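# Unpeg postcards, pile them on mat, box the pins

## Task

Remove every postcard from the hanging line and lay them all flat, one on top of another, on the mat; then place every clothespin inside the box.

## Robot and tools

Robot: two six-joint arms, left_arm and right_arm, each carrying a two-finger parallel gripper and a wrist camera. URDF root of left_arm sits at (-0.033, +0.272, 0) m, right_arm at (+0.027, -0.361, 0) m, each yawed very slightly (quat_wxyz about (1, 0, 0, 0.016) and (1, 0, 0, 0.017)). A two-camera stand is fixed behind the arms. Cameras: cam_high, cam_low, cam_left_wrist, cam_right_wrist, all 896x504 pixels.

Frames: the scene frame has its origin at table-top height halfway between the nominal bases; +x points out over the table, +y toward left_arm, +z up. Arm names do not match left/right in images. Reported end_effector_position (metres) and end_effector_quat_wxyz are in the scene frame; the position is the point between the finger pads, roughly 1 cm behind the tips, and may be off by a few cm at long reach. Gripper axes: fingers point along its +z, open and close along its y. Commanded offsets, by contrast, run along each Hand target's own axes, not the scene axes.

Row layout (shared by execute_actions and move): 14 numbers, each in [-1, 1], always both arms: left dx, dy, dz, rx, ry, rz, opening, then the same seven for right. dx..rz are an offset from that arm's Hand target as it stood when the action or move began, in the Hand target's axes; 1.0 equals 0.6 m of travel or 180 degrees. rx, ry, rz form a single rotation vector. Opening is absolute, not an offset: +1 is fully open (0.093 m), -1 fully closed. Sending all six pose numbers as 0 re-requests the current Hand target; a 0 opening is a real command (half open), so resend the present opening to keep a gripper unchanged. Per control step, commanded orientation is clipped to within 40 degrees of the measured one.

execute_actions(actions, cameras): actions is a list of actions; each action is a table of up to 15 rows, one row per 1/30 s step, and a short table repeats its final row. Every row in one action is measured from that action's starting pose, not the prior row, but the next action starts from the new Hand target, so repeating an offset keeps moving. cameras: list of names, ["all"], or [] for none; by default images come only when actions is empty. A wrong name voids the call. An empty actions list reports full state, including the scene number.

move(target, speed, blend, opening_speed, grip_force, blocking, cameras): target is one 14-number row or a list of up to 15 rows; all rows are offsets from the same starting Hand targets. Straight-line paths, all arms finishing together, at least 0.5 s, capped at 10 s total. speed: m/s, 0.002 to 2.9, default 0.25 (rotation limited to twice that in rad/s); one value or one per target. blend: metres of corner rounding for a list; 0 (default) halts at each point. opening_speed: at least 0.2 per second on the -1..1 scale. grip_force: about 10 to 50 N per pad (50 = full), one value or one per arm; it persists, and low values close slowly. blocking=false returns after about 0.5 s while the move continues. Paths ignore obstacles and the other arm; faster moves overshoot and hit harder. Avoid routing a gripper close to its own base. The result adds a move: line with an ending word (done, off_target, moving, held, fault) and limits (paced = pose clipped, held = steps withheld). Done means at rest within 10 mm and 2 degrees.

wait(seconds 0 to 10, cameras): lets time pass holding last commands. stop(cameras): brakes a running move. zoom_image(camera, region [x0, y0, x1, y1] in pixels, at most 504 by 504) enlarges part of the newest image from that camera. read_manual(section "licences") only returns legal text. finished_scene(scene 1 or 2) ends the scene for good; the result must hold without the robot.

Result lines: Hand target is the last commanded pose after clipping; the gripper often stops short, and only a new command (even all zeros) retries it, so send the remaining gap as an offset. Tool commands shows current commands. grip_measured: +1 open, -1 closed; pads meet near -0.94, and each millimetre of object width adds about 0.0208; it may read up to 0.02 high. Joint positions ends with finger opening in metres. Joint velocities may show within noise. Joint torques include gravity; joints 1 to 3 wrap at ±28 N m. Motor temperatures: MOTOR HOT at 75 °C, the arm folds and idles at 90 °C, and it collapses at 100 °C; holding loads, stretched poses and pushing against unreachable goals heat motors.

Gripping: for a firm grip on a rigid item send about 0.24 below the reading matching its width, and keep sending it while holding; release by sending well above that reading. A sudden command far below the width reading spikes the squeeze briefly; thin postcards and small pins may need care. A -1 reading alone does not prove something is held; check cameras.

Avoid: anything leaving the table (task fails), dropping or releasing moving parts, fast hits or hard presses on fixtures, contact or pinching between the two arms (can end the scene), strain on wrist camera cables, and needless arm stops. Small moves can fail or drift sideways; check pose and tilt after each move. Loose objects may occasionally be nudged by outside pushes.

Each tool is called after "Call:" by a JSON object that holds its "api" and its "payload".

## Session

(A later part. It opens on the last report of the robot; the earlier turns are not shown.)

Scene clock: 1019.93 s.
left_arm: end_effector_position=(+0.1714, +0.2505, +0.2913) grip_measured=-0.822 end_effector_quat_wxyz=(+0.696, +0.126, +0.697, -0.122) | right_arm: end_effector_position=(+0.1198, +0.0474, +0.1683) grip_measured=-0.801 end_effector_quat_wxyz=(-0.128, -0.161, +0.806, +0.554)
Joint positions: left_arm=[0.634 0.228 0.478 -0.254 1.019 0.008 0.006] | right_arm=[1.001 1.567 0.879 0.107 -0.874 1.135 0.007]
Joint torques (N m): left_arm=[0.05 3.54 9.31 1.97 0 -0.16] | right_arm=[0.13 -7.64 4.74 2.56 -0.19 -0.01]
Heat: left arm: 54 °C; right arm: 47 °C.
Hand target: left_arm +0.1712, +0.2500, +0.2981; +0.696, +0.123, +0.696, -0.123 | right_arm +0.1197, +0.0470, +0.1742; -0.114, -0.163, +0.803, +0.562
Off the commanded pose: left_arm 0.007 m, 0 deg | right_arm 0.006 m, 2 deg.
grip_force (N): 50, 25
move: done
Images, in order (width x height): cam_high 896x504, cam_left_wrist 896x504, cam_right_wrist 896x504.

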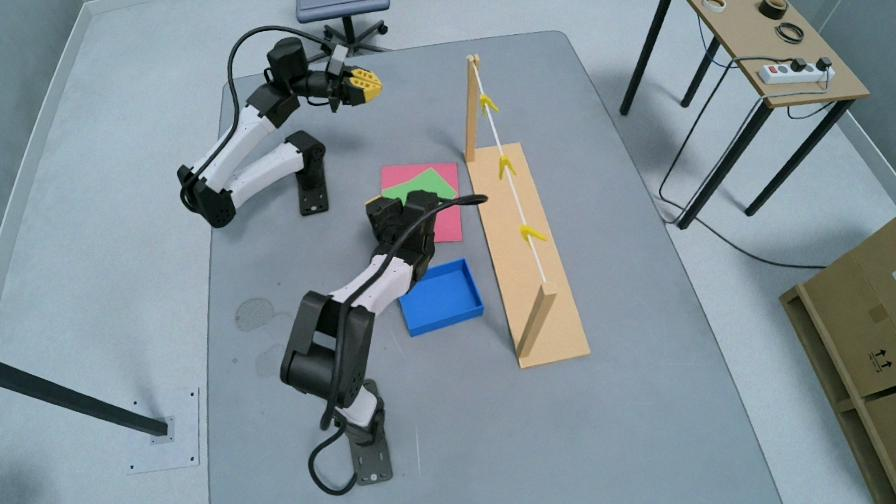

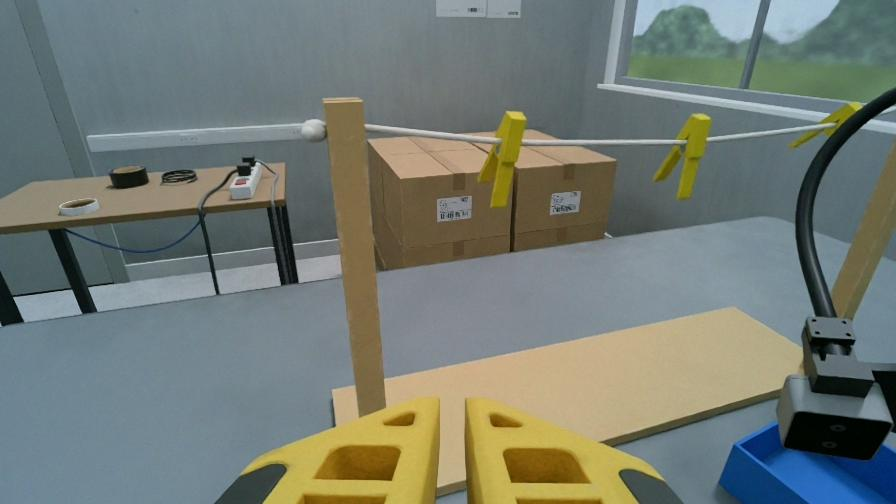

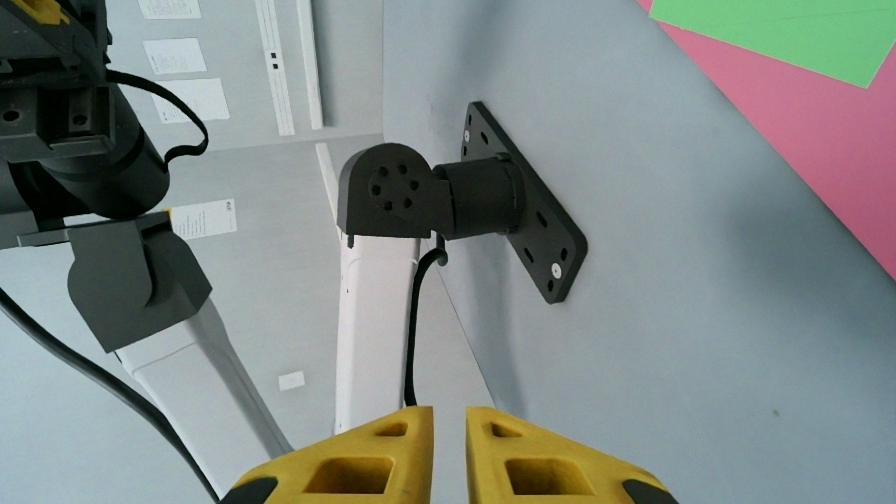

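Call:
{"api": "move", "payload": {"target": [0.05,-0.1027,0.2442,-0.1525,0.0223,0.5057,0.31,-0.071,0.03,-0.2877,0.1866,-0.3377,-0.3818,-0.8], "speed": 0.2, "cameras": ["all"]}}

Call:
{"api": "zoom_image", "payload": {"camera": "cam_high", "region": [370, 150, 480, 260]}}

Scene clock: 1058.47 s.
left_arm: end_effector_position=(+0.2882, +0.1429, +0.2659) grip_measured=+0.308 end_effector_quat_wxyz=(+0.559, +0.434, +0.433, +0.558) | right_arm: end_effector_position=(+0.2176, -0.0770, +0.2478) grip_measured=-0.801 end_effector_quat_wxyz=(+0.632, -0.308, +0.645, +0.299)
Joint positions: left_arm=[-0.715 1.276 0.322 1.273 -0.656 1.768 0.06] | right_arm=[1.037 0.912 0.395 0.495 0.185 0.001 0.007]
Joint torques (N m): left_arm=[-0.2 -2.43 7.35 2.29 0.22 0.01] | right_arm=[-1.01 -1.72 5.29 3.18 -0.02 0]
Heat: left arm: 54 °C; right arm: 49 °C.
Hand target: left_arm +0.2877, +0.1419, +0.2681; +0.561, +0.430, +0.431, +0.561 | right_arm +0.2199, -0.0799, +0.2502; +0.641, -0.299, +0.641, +0.299
Off the commanded pose: left_arm 0.003 m, 1 deg | right_arm 0.004 m, 1 deg.
grip_force (N): 50, 25
move: done

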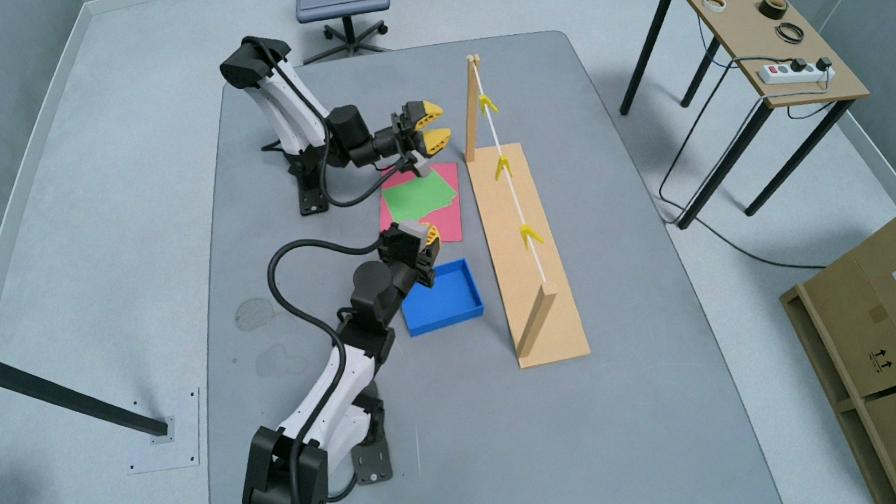

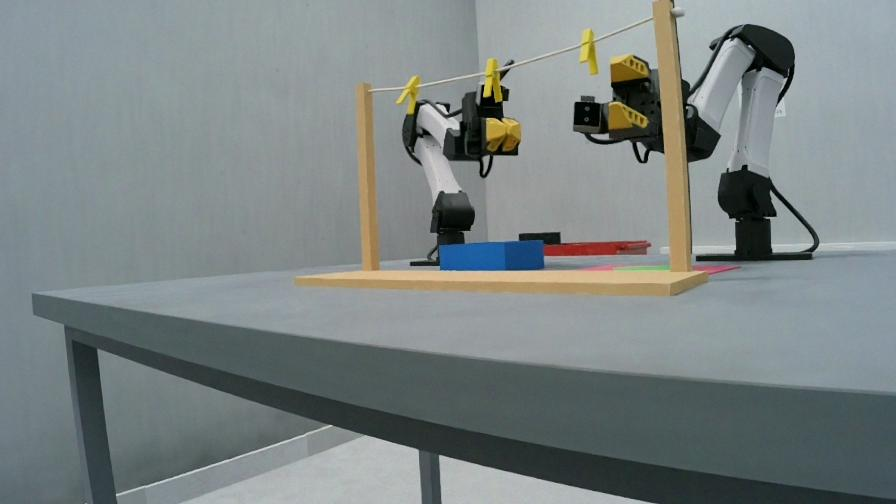

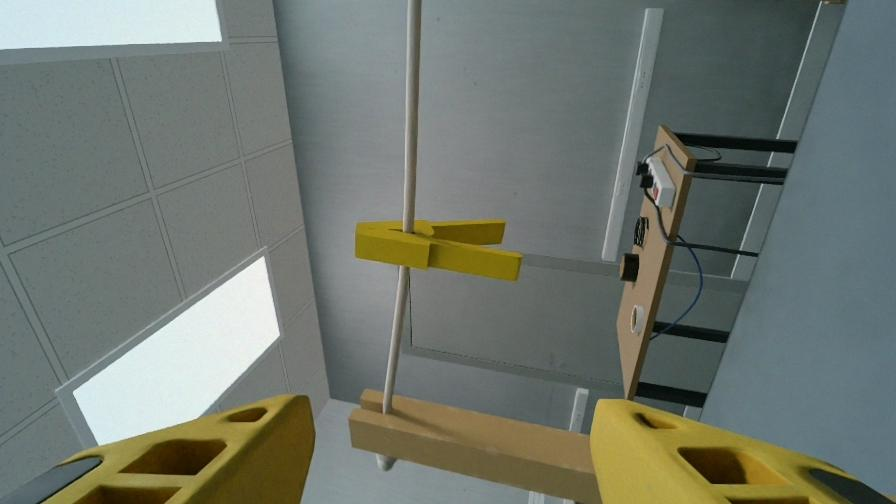

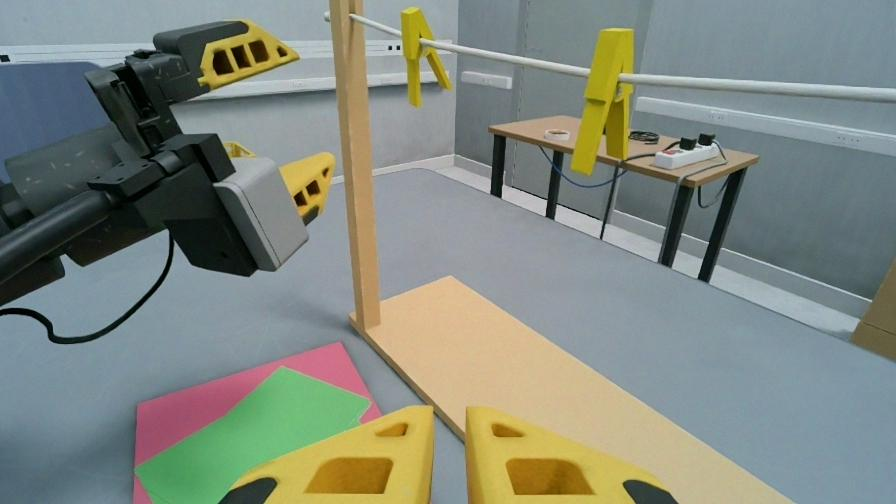

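Scaled by 4.582.

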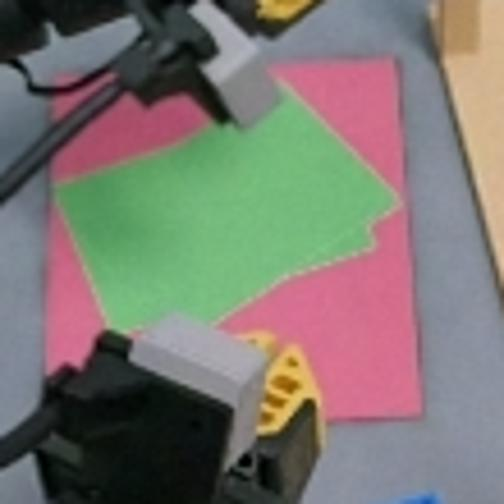

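Call:
{"api": "execute_actions", "payload": {"actions": []}}

Scene clock: 1104.80 s.
left_arm: end_effector_position=(+0.2882, +0.1429, +0.2659) grip_measured=+0.308 end_effector_quat_wxyz=(+0.559, +0.433, +0.433, +0.558) | right_arm: end_effector_position=(+0.2176, -0.0770, +0.2478) grip_measured=-0.801 end_effector_quat_wxyz=(+0.632, -0.308, +0.645, +0.299)
Joint positions: left_arm=[-0.715 1.276 0.322 1.274 -0.656 1.768 0.06] | right_arm=[1.037 0.912 0.395 0.495 0.185 0.001 0.007]
Joint velocities: within noise
Joint torques (N m): left_arm=[-0.1 -2.51 7.21 2.31 0.18 0.11] | right_arm=[-1.01 -1.7 5.29 3.18 -0.02 0]
Motor temperatures (°C): left_arm=[31 34 52 57 29 29 30] | right_arm=[32 41 38 53 31 29 30]
Heat: left arm: 57 °C; right arm: 53 °C.
Hand target: left_arm +0.2877, +0.1419, +0.2681; +0.561, +0.430, +0.431, +0.561 | right_arm +0.2199, -0.0799, +0.2502; +0.641, -0.299, +0.641, +0.299
Tool commands: left_gripper/opening=+0.31 right_gripper/opening=-0.8
Off the commanded pose: left_arm 0.002 m, 1 deg | right_arm 0.004 m, 1 deg.
grip_force (N): 50, 25

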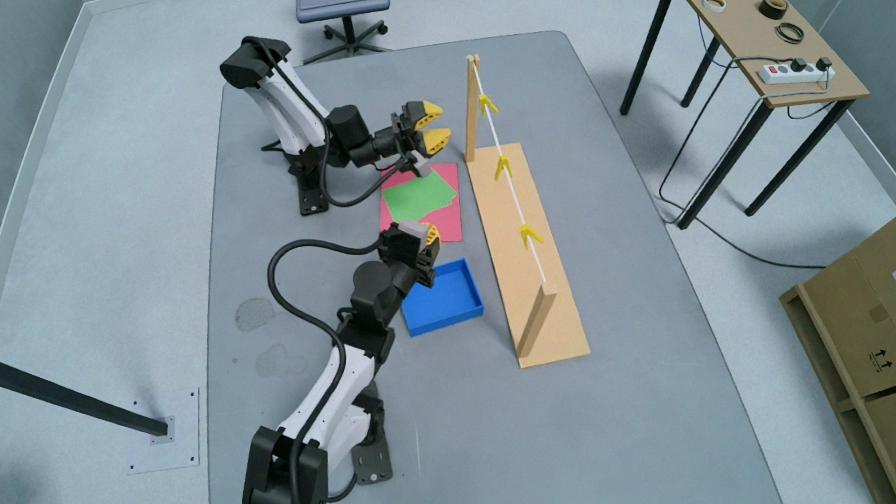

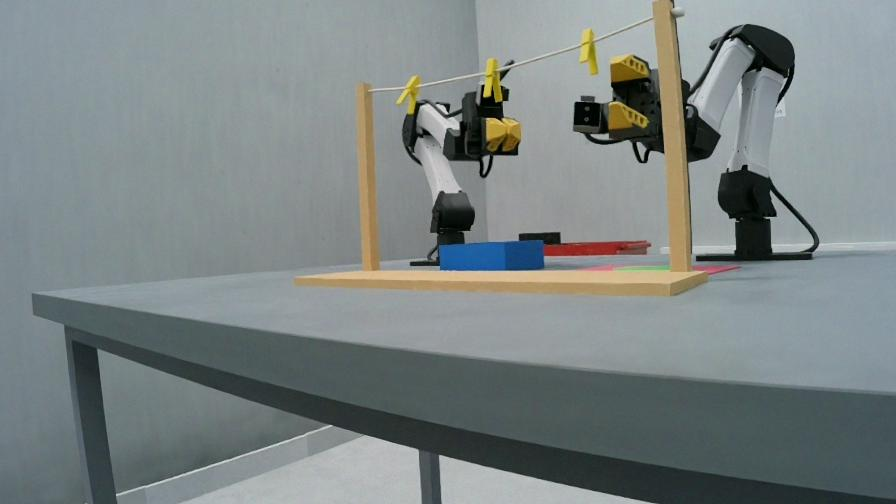

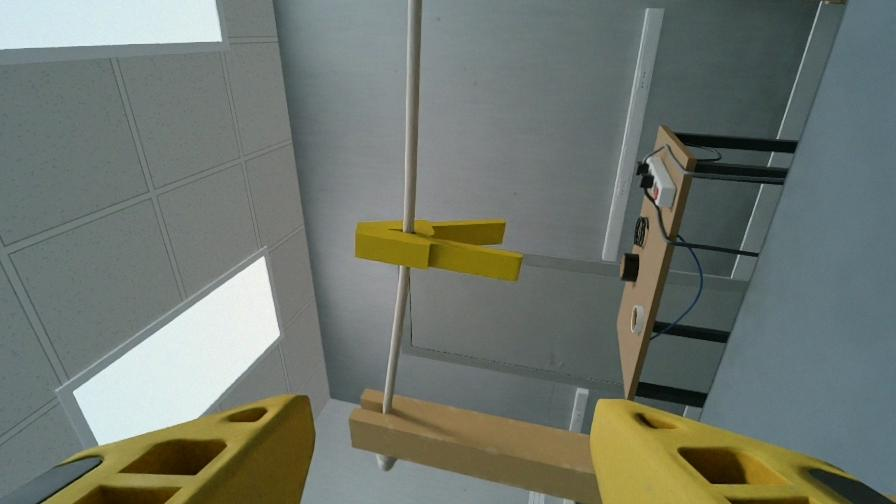

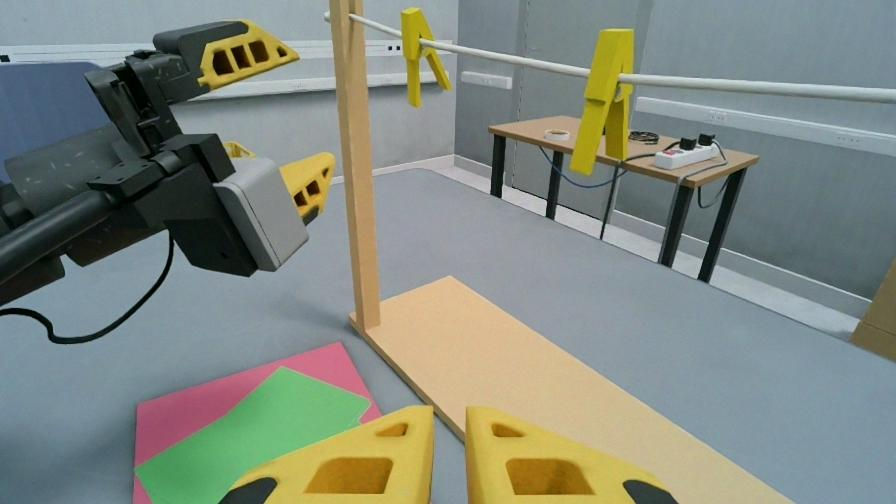

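Call:
{"api": "zoom_image", "payload": {"camera": "cam_right_wrist", "region": [380, 0, 680, 200]}}

Call:
{"api": "zoom_image", "payload": {"camera": "cam_low", "region": [370, 0, 670, 150]}}

Scaled by 1.680.

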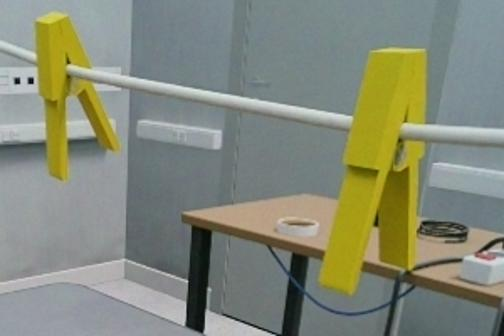

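Scaled by 1.680.

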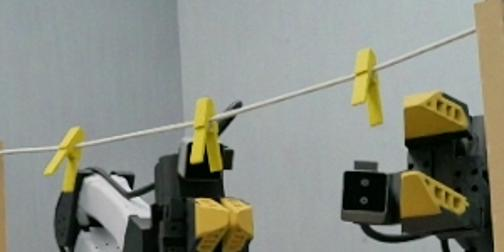

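Call:
{"api": "move", "payload": {"target": [0,0,0.092,0,0,0,0.36,0,0,0,0,0,0,-0.8], "speed": 0.08, "cameras": ["cam_left_wrist","cam_right_wrist"]}}

Scene clock: 1266.87 s.
left_arm: end_effector_position=(+0.3368, +0.1449, +0.2770) grip_measured=+0.358 end_effector_quat_wxyz=(+0.550, +0.436, +0.431, +0.567) | right_arm: end_effector_position=(+0.2176, -0.0770, +0.2480) grip_measured=-0.801 end_effector_quat_wxyz=(+0.632, -0.307, +0.645, +0.299)
Joint positions: left_arm=[-0.588 1.413 0.482 1.228 -0.546 1.749 0.062] | right_arm=[1.037 0.912 0.395 0.496 0.185 0.001 0.007]
Joint torques (N m): left_arm=[0.21 -3.6 8.94 2.07 0.35 -0.35] | right_arm=[-1.02 -1.69 5.29 3.17 -0.02 -0.01]
Motor temperatures (°C): left_arm=[31 33 50 59 28 29 30] | right_arm=[32 38 38 56 31 29 30]
Heat: left arm: 59 °C; right arm: 56 °C.
Hand target: left_arm +0.3410, +0.1420, +0.2825; +0.561, +0.430, +0.431, +0.561 | right_arm +0.2199, -0.0799, +0.2502; +0.641, -0.299, +0.641, +0.299
Off the commanded pose: left_arm 0.007 m, 2 deg | right_arm 0.004 m, 1 deg.
grip_force (N): 50, 25
move: done
Images, in order (width x height): cam_left_wrist 896x504, cam_right_wrist 896x504.

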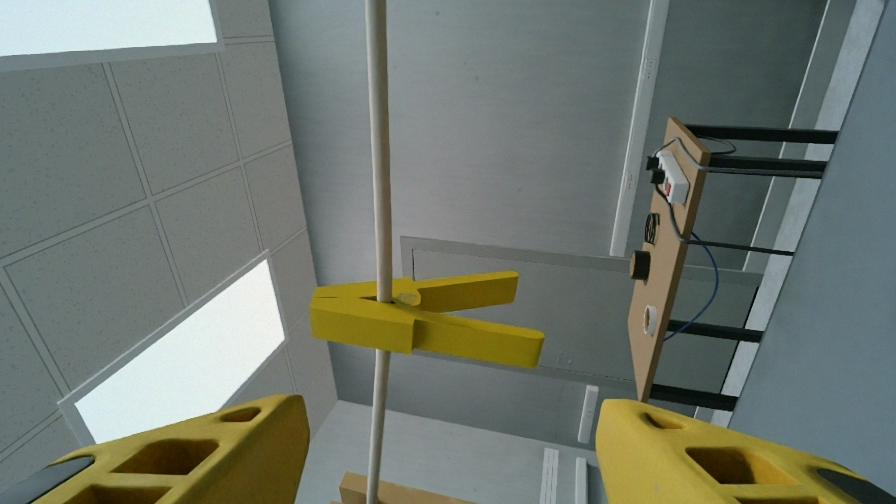

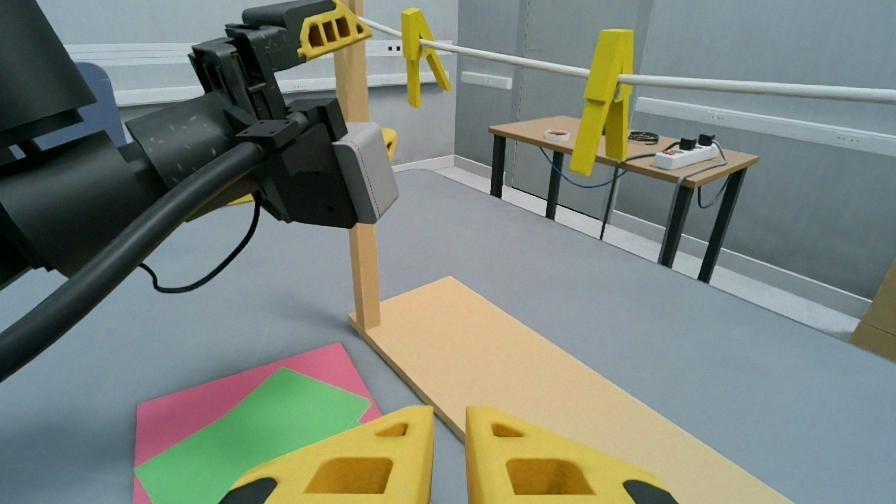

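Call:
{"api": "move", "payload": {"target": [-0.007,0,0.075,0,0,0,0.36,0,0,0,0,0,0,-0.8], "speed": 0.05, "cameras": ["cam_left_wrist","cam_right_wrist"]}}

Scene clock: 1280.40 s.
left_arm: end_effector_position=(+0.3797, +0.1402, +0.2892) grip_measured=+0.358 end_effector_quat_wxyz=(+0.551, +0.435, +0.431, +0.567) | right_arm: end_effector_position=(+0.2176, -0.0770, +0.2480) grip_measured=-0.801 end_effector_quat_wxyz=(+0.632, -0.307, +0.645, +0.299)
Joint positions: left_arm=[-0.522 1.535 0.651 1.171 -0.483 1.727 0.062] | right_arm=[1.037 0.912 0.395 0.496 0.185 0.001 0.007]
Joint torques (N m): left_arm=[0.66 -4.63 9.46 2.15 0.3 -0.34] | right_arm=[-1.02 -1.69 5.29 3.18 -0.02 0]
Motor temperatures (°C): left_arm=[31 33 52 58 29 29 30] | right_arm=[32 38 38 56 31 29 30]
Heat: left arm: 58 °C; right arm: 56 °C.
Hand target: left_arm +0.3845, +0.1378, +0.2941; +0.561, +0.430, +0.431, +0.561 | right_arm +0.2199, -0.0799, +0.2502; +0.641, -0.299, +0.641, +0.299
Off the commanded pose: left_arm 0.007 m, 1 deg | right_arm 0.004 m, 1 deg.
grip_force (N): 50, 25
move: done
Images, in order (width x height): cam_left_wrist 896x504, cam_right_wrist 896x504.

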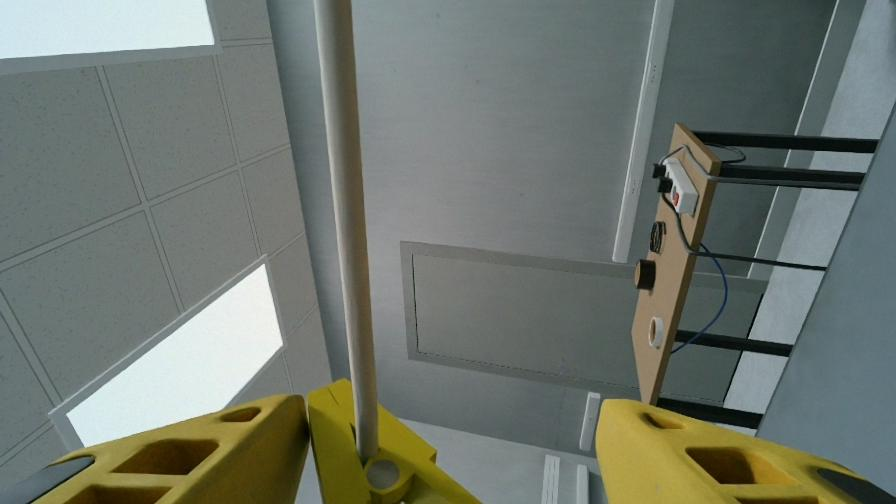

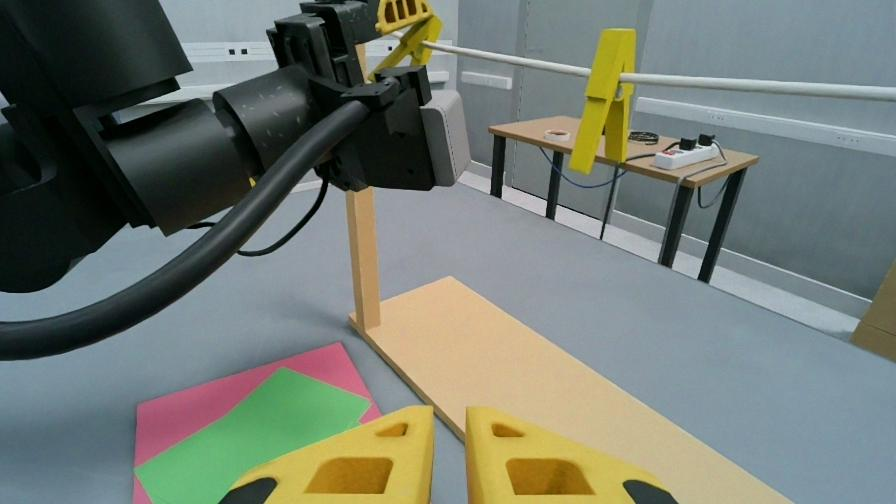

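Call:
{"api": "zoom_image", "payload": {"camera": "cam_right_wrist", "region": [340, 0, 520, 120]}}

Call:
{"api": "zoom_image", "payload": {"camera": "cam_left_wrist", "region": [240, 360, 680, 504]}}

Scaled by 2.800.

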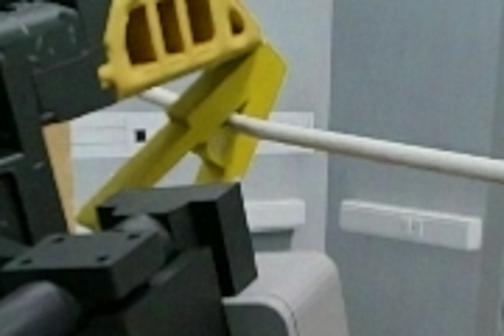

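Scaled by 1.145.

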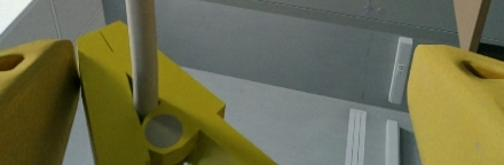

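Call:
{"api": "move", "payload": {"target": [0,0,0,0,0,0,0.0,0,0,0,0,0,0,-0.8], "speed": 0.05, "opening_speed": 0.3, "grip_force": [15, 25], "cameras": ["cam_left_wrist","cam_right_wrist"]}}

Call:
{"api": "zoom_image", "payload": {"camera": "cam_right_wrist", "region": [340, 0, 520, 120]}}

Scene clock: 1317.00 s.
left_arm: end_effector_position=(+0.3797, +0.1400, +0.2891) grip_measured=+0.002 end_effector_quat_wxyz=(+0.551, +0.435, +0.430, +0.567) | right_arm: end_effector_position=(+0.2176, -0.0770, +0.2480) grip_measured=-0.801 end_effector_quat_wxyz=(+0.632, -0.307, +0.645, +0.299)
Joint positions: left_arm=[-0.522 1.535 0.651 1.17 -0.482 1.727 0.045] | right_arm=[1.037 0.912 0.395 0.496 0.185 0.001 0.007]
Joint torques (N m): left_arm=[0.61 -4.66 9.31 2.12 0.35 -0.37] | right_arm=[-1.01 -1.69 5.29 3.17 -0.02 0]
Motor temperatures (°C): left_arm=[31 34 52 54 29 29 30] | right_arm=[32 38 38 57 31 29 30]
Heat: left arm: 54 °C; right arm: 57 °C.
Hand target: left_arm +0.3845, +0.1378, +0.2941; +0.561, +0.430, +0.431, +0.561 | right_arm +0.2199, -0.0799, +0.2502; +0.641, -0.299, +0.641, +0.299
Off the commanded pose: left_arm 0.007 m, 1 deg | right_arm 0.004 m, 1 deg.
grip_force (N): 15, 25
move: done
Images, in order (width x height): cam_left_wrist 896x504, cam_right_wrist 896x504.

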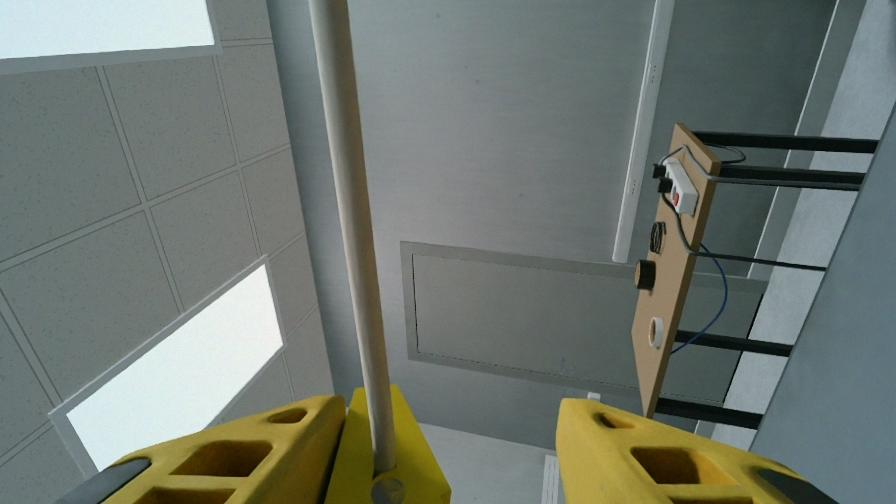

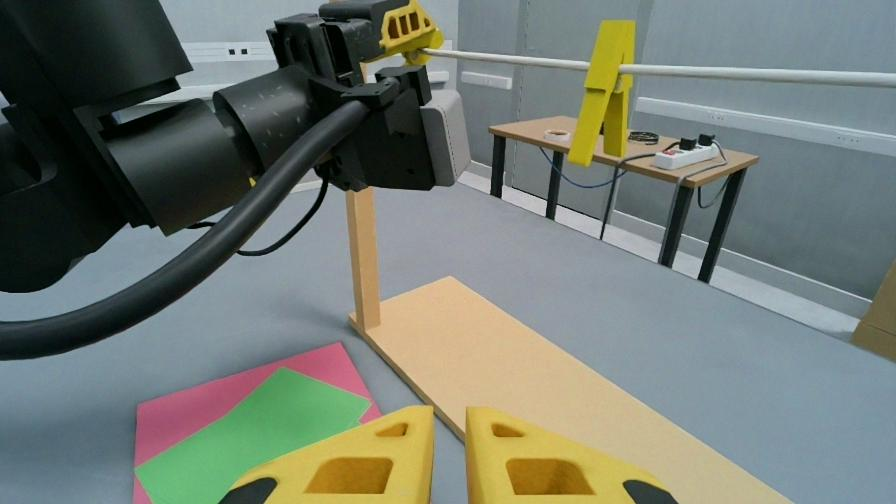

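Scaled by 2.800.

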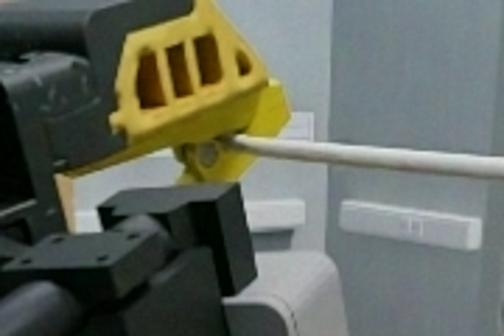

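Call:
{"api": "move", "payload": {"target": [[0,0.008,0,0,0,0,-0.19,0,0,0,0,0,0,-0.8],[0,0.008,-0.035,0,0,0,-0.19,0,0,0,0,0,0,-0.8]], "speed": 0.04, "opening_speed": 0.3, "cameras": ["cam_left_wrist","cam_right_wrist"]}}

Call:
{"api": "zoom_image", "payload": {"camera": "cam_right_wrist", "region": [340, 0, 520, 120]}}

Scene clock: 1345.30 s.
left_arm: end_effector_position=(+0.3675, +0.1367, +0.2907) grip_measured=-0.188 end_effector_quat_wxyz=(+0.556, +0.436, +0.429, +0.563) | right_arm: end_effector_position=(+0.2176, -0.0770, +0.2480) grip_measured=-0.801 end_effector_quat_wxyz=(+0.632, -0.307, +0.645, +0.299)
Joint positions: left_arm=[-0.548 1.493 0.618 1.166 -0.497 1.727 0.036] | right_arm=[1.037 0.912 0.395 0.496 0.185 0.001 0.007]
Joint torques (N m): left_arm=[-0.21 -6.71 6.16 2.22 0.19 -0.14] | right_arm=[-1.02 -1.69 5.29 3.17 -0.02 0]
Motor temperatures (°C): left_arm=[31 34 53 53 29 29 30] | right_arm=[32 38 37 57 31 29 30]
Heat: left arm: 53 °C; right arm: 57 °C.
Hand target: left_arm +0.3629, +0.1378, +0.2934; +0.561, +0.430, +0.431, +0.561 | right_arm +0.2199, -0.0799, +0.2502; +0.641, -0.299, +0.641, +0.299
Off the commanded pose: left_arm 0.005 m, 1 deg | right_arm 0.004 m, 1 deg.
grip_force (N): 15, 25
move: done
Images, in order (width x height): cam_left_wrist 896x504, cam_right_wrist 896x504.

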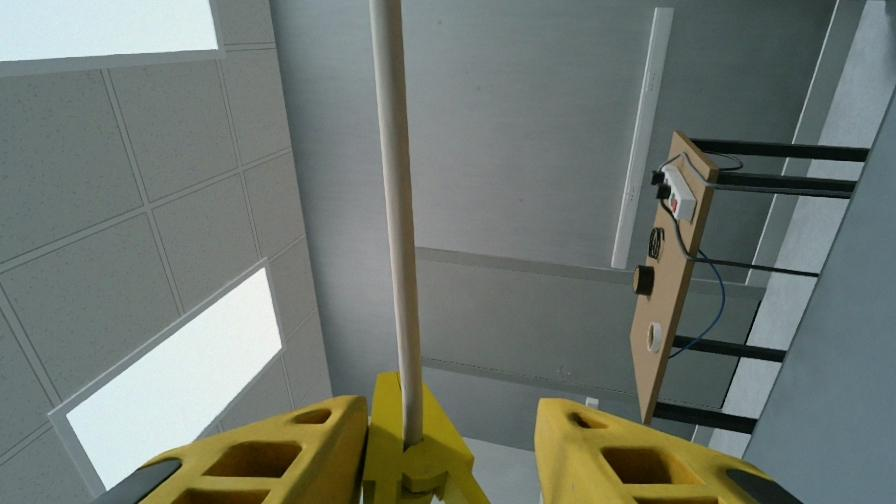

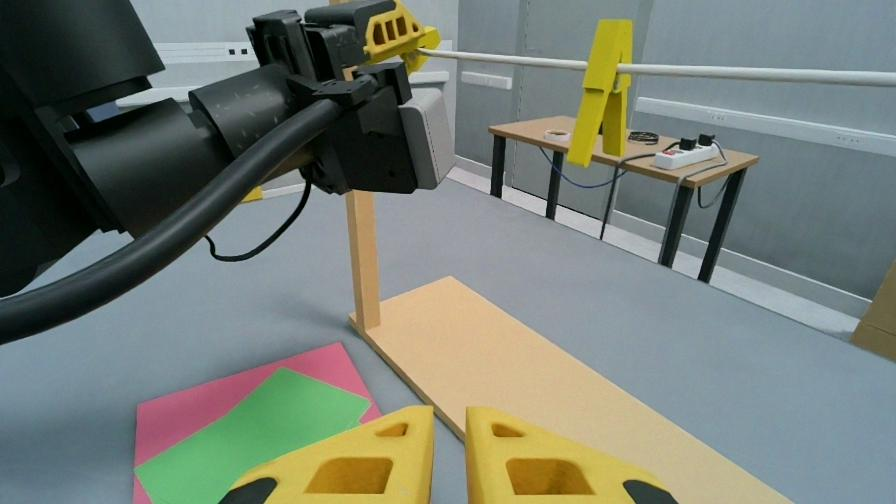

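Scaled by 2.800.

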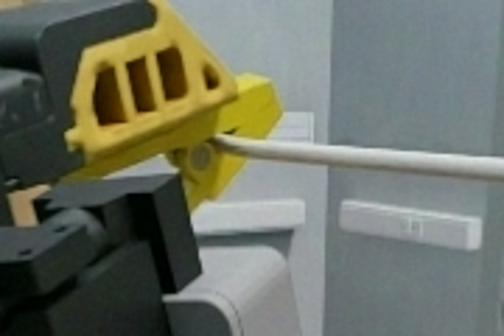

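Call:
{"api": "move", "payload": {"target": [[0,0.004,-0.02,0,0,0,-0.25,0,0,0,0,0,0,-0.8]], "speed": 0.04, "opening_speed": 0.3, "cameras": ["cam_left_wrist","cam_right_wrist"]}}

Call:
{"api": "zoom_image", "payload": {"camera": "cam_right_wrist", "region": [340, 0, 520, 120]}}

Scene clock: 1357.50 s.
left_arm: end_effector_position=(+0.3551, +0.1364, +0.2915) grip_measured=-0.248 end_effector_quat_wxyz=(+0.560, +0.433, +0.430, +0.561) | right_arm: end_effector_position=(+0.2176, -0.0770, +0.2480) grip_measured=-0.801 end_effector_quat_wxyz=(+0.632, -0.307, +0.645, +0.299)
Joint positions: left_arm=[-0.571 1.452 0.58 1.171 -0.517 1.727 0.033] | right_arm=[1.037 0.912 0.395 0.496 0.185 0.001 0.007]
Joint torques (N m): left_arm=[-0.05 -6.42 6.12 2.2 0.18 -0.08] | right_arm=[-1.01 -1.69 5.29 3.17 -0.02 0]
Motor temperatures (°C): left_arm=[31 36 52 54 29 29 30] | right_arm=[32 38 37 57 31 29 30]
Heat: left arm: 54 °C; right arm: 57 °C.
Hand target: left_arm +0.3508, +0.1378, +0.2926; +0.561, +0.430, +0.431, +0.561 | right_arm +0.2199, -0.0799, +0.2502; +0.641, -0.299, +0.641, +0.299
Off the commanded pose: left_arm 0.005 m, 0 deg | right_arm 0.004 m, 1 deg.
grip_force (N): 15, 25
move: done
Images, in order (width x height): cam_left_wrist 896x504, cam_right_wrist 896x504.

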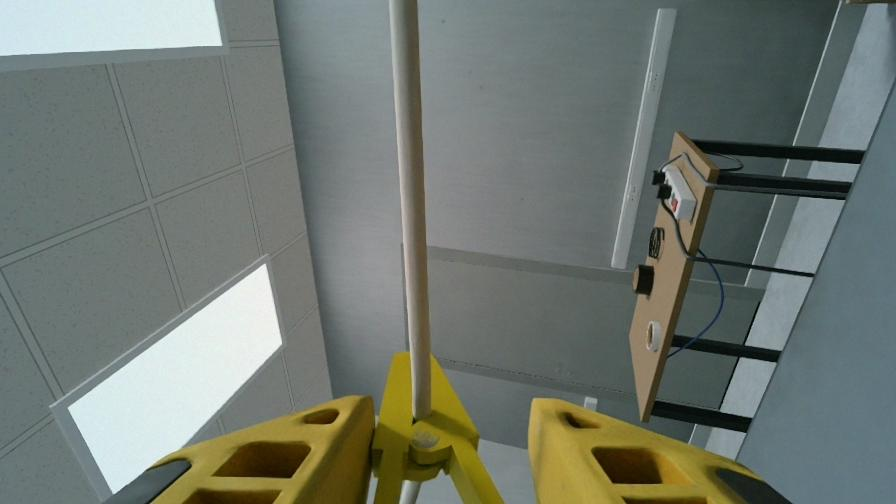

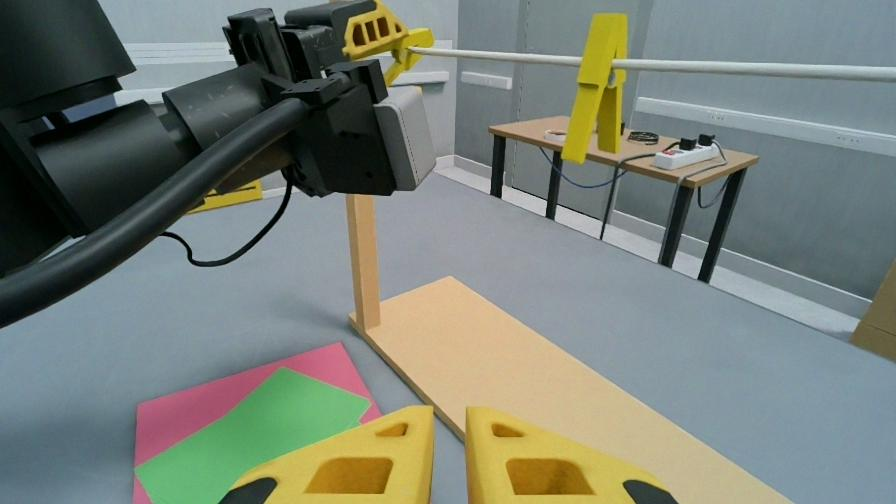

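Scaled by 2.800.

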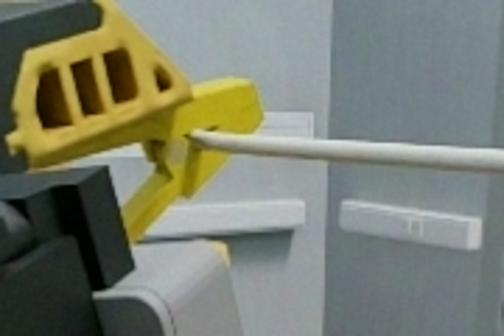

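Call:
{"api": "move", "payload": {"target": [[0,0.004,0.006,0,0,0,-0.95,0,0,0,0,0,0,-0.8]], "speed": 0.04, "opening_speed": 0.3, "grip_force": [25, 25], "cameras": ["cam_left_wrist","cam_right_wrist"]}}

Call:
{"api": "zoom_image", "payload": {"camera": "cam_right_wrist", "region": [340, 0, 520, 120]}}

Call:
{"api": "zoom_image", "payload": {"camera": "cam_left_wrist", "region": [300, 304, 600, 504]}}

Scene clock: 1370.83 s.
left_arm: end_effector_position=(+0.3547, +0.1368, +0.2927) grip_measured=-0.560 end_effector_quat_wxyz=(+0.561, +0.431, +0.429, +0.561) | right_arm: end_effector_position=(+0.2176, -0.0770, +0.2480) grip_measured=-0.801 end_effector_quat_wxyz=(+0.632, -0.307, +0.645, +0.299)
Joint positions: left_arm=[-0.571 1.45 0.58 1.173 -0.517 1.727 0.018] | right_arm=[1.037 0.912 0.395 0.496 0.185 0.001 0.007]
Joint torques (N m): left_arm=[0.28 -6.01 7.75 1.96 0.23 -0.04] | right_arm=[-1.01 -1.7 5.27 3.17 -0.02 -0.01]
Motor temperatures (°C): left_arm=[31 36 52 53 29 29 30] | right_arm=[32 38 37 57 31 29 30]
Heat: left arm: 53 °C; right arm: 57 °C.
Hand target: left_arm +0.3536, +0.1378, +0.2959; +0.561, +0.430, +0.431, +0.561 | right_arm +0.2199, -0.0799, +0.2502; +0.641, -0.299, +0.641, +0.299
Off the commanded pose: left_arm 0.003 m, 0 deg | right_arm 0.004 m, 1 deg.
grip_force (N): 25, 25
move: done
Images, in order (width x height): cam_left_wrist 896x504, cam_right_wrist 896x504.

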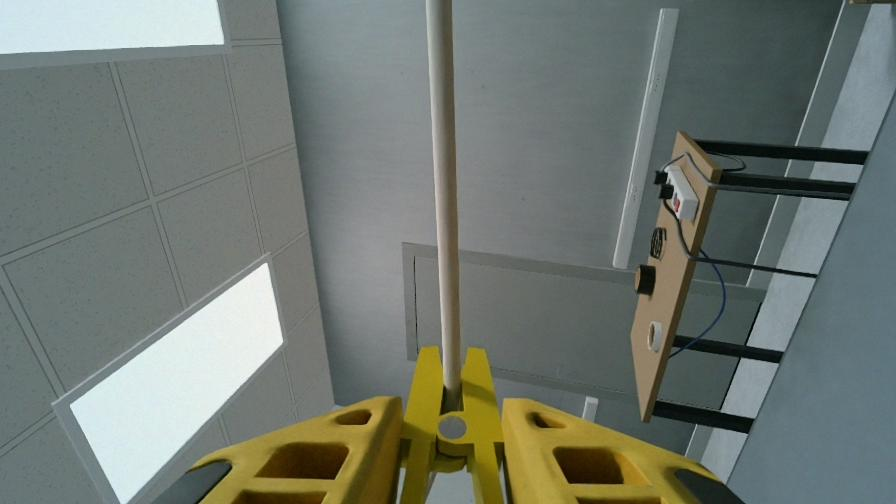

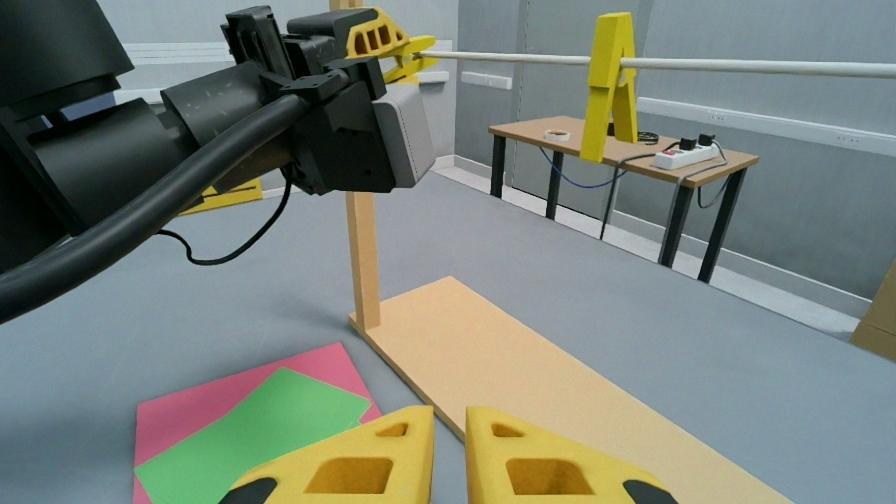

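Scaled by 2.800.

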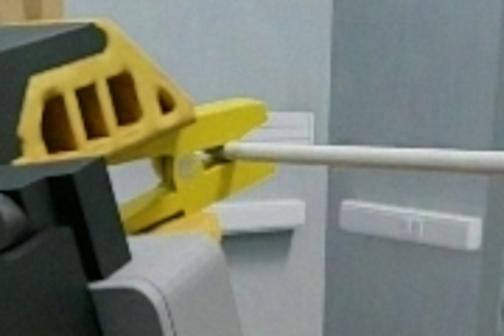

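Scaled by 1.680.

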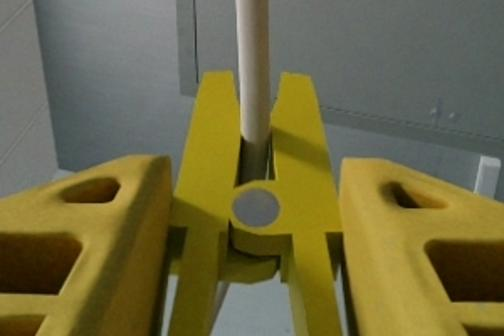

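Call:
{"api": "move", "payload": {"target": [[0,0,-0.06,0,0,0,-0.95,0,0,0,0,0,0,-0.8]], "speed": 0.04, "cameras": ["cam_left_wrist","cam_right_wrist"]}}

Scene clock: 1380.30 s.
left_arm: end_effector_position=(+0.3232, +0.1363, +0.2824) grip_measured=-0.564 end_effector_quat_wxyz=(+0.558, +0.435, +0.434, +0.558) | right_arm: end_effector_position=(+0.2176, -0.0770, +0.2480) grip_measured=-0.801 end_effector_quat_wxyz=(+0.632, -0.307, +0.645, +0.299)
Joint positions: left_arm=[-0.643 1.358 0.47 1.188 -0.588 1.741 0.018] | right_arm=[1.037 0.912 0.395 0.496 0.185 0.001 0.007]
Joint torques (N m): left_arm=[-0.01 -5.14 6.42 2.25 0.18 0.04] | right_arm=[-1.01 -1.69 5.29 3.17 -0.02 0]
Motor temperatures (°C): left_arm=[31 36 52 53 29 29 31] | right_arm=[32 38 37 57 31 29 30]
Heat: left arm: 53 °C; right arm: 57 °C.
Hand target: left_arm +0.3188, +0.1378, +0.2864; +0.561, +0.430, +0.431, +0.561 | right_arm +0.2199, -0.0799, +0.2502; +0.641, -0.299, +0.641, +0.299
Off the commanded pose: left_arm 0.006 m, 1 deg | right_arm 0.004 m, 1 deg.
grip_force (N): 25, 25
move: done
Images, in order (width x height): cam_left_wrist 896x504, cam_right_wrist 896x504.

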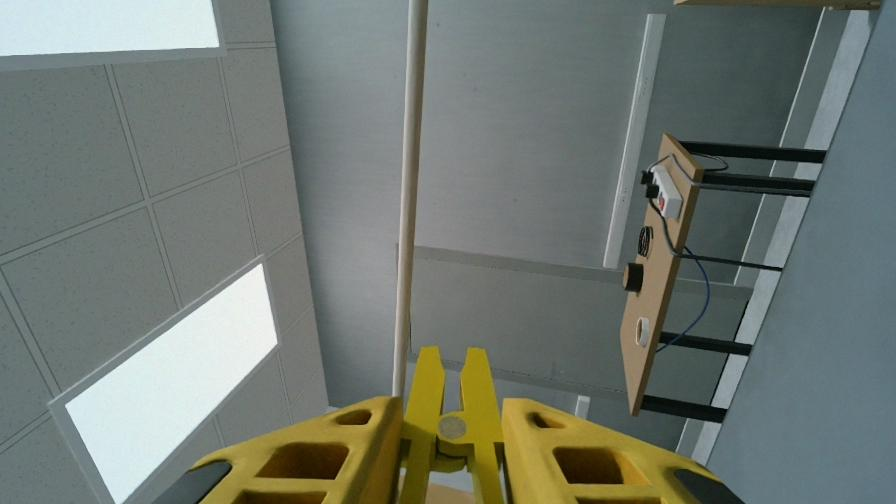

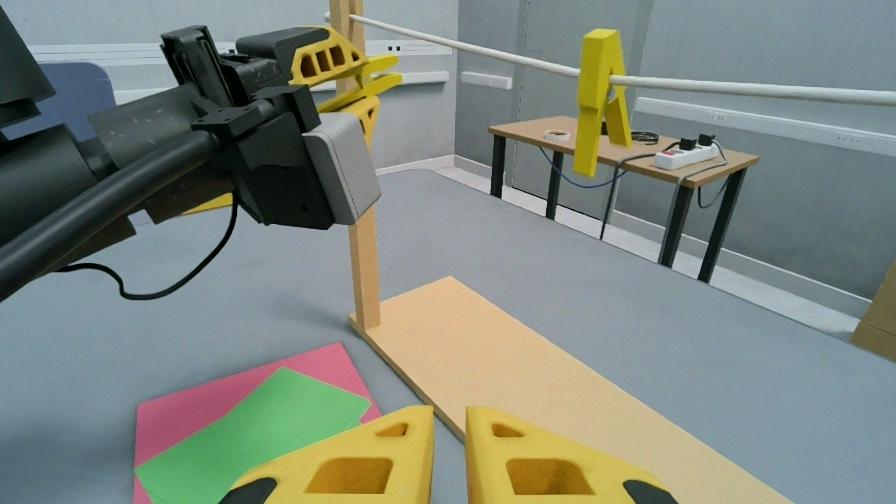

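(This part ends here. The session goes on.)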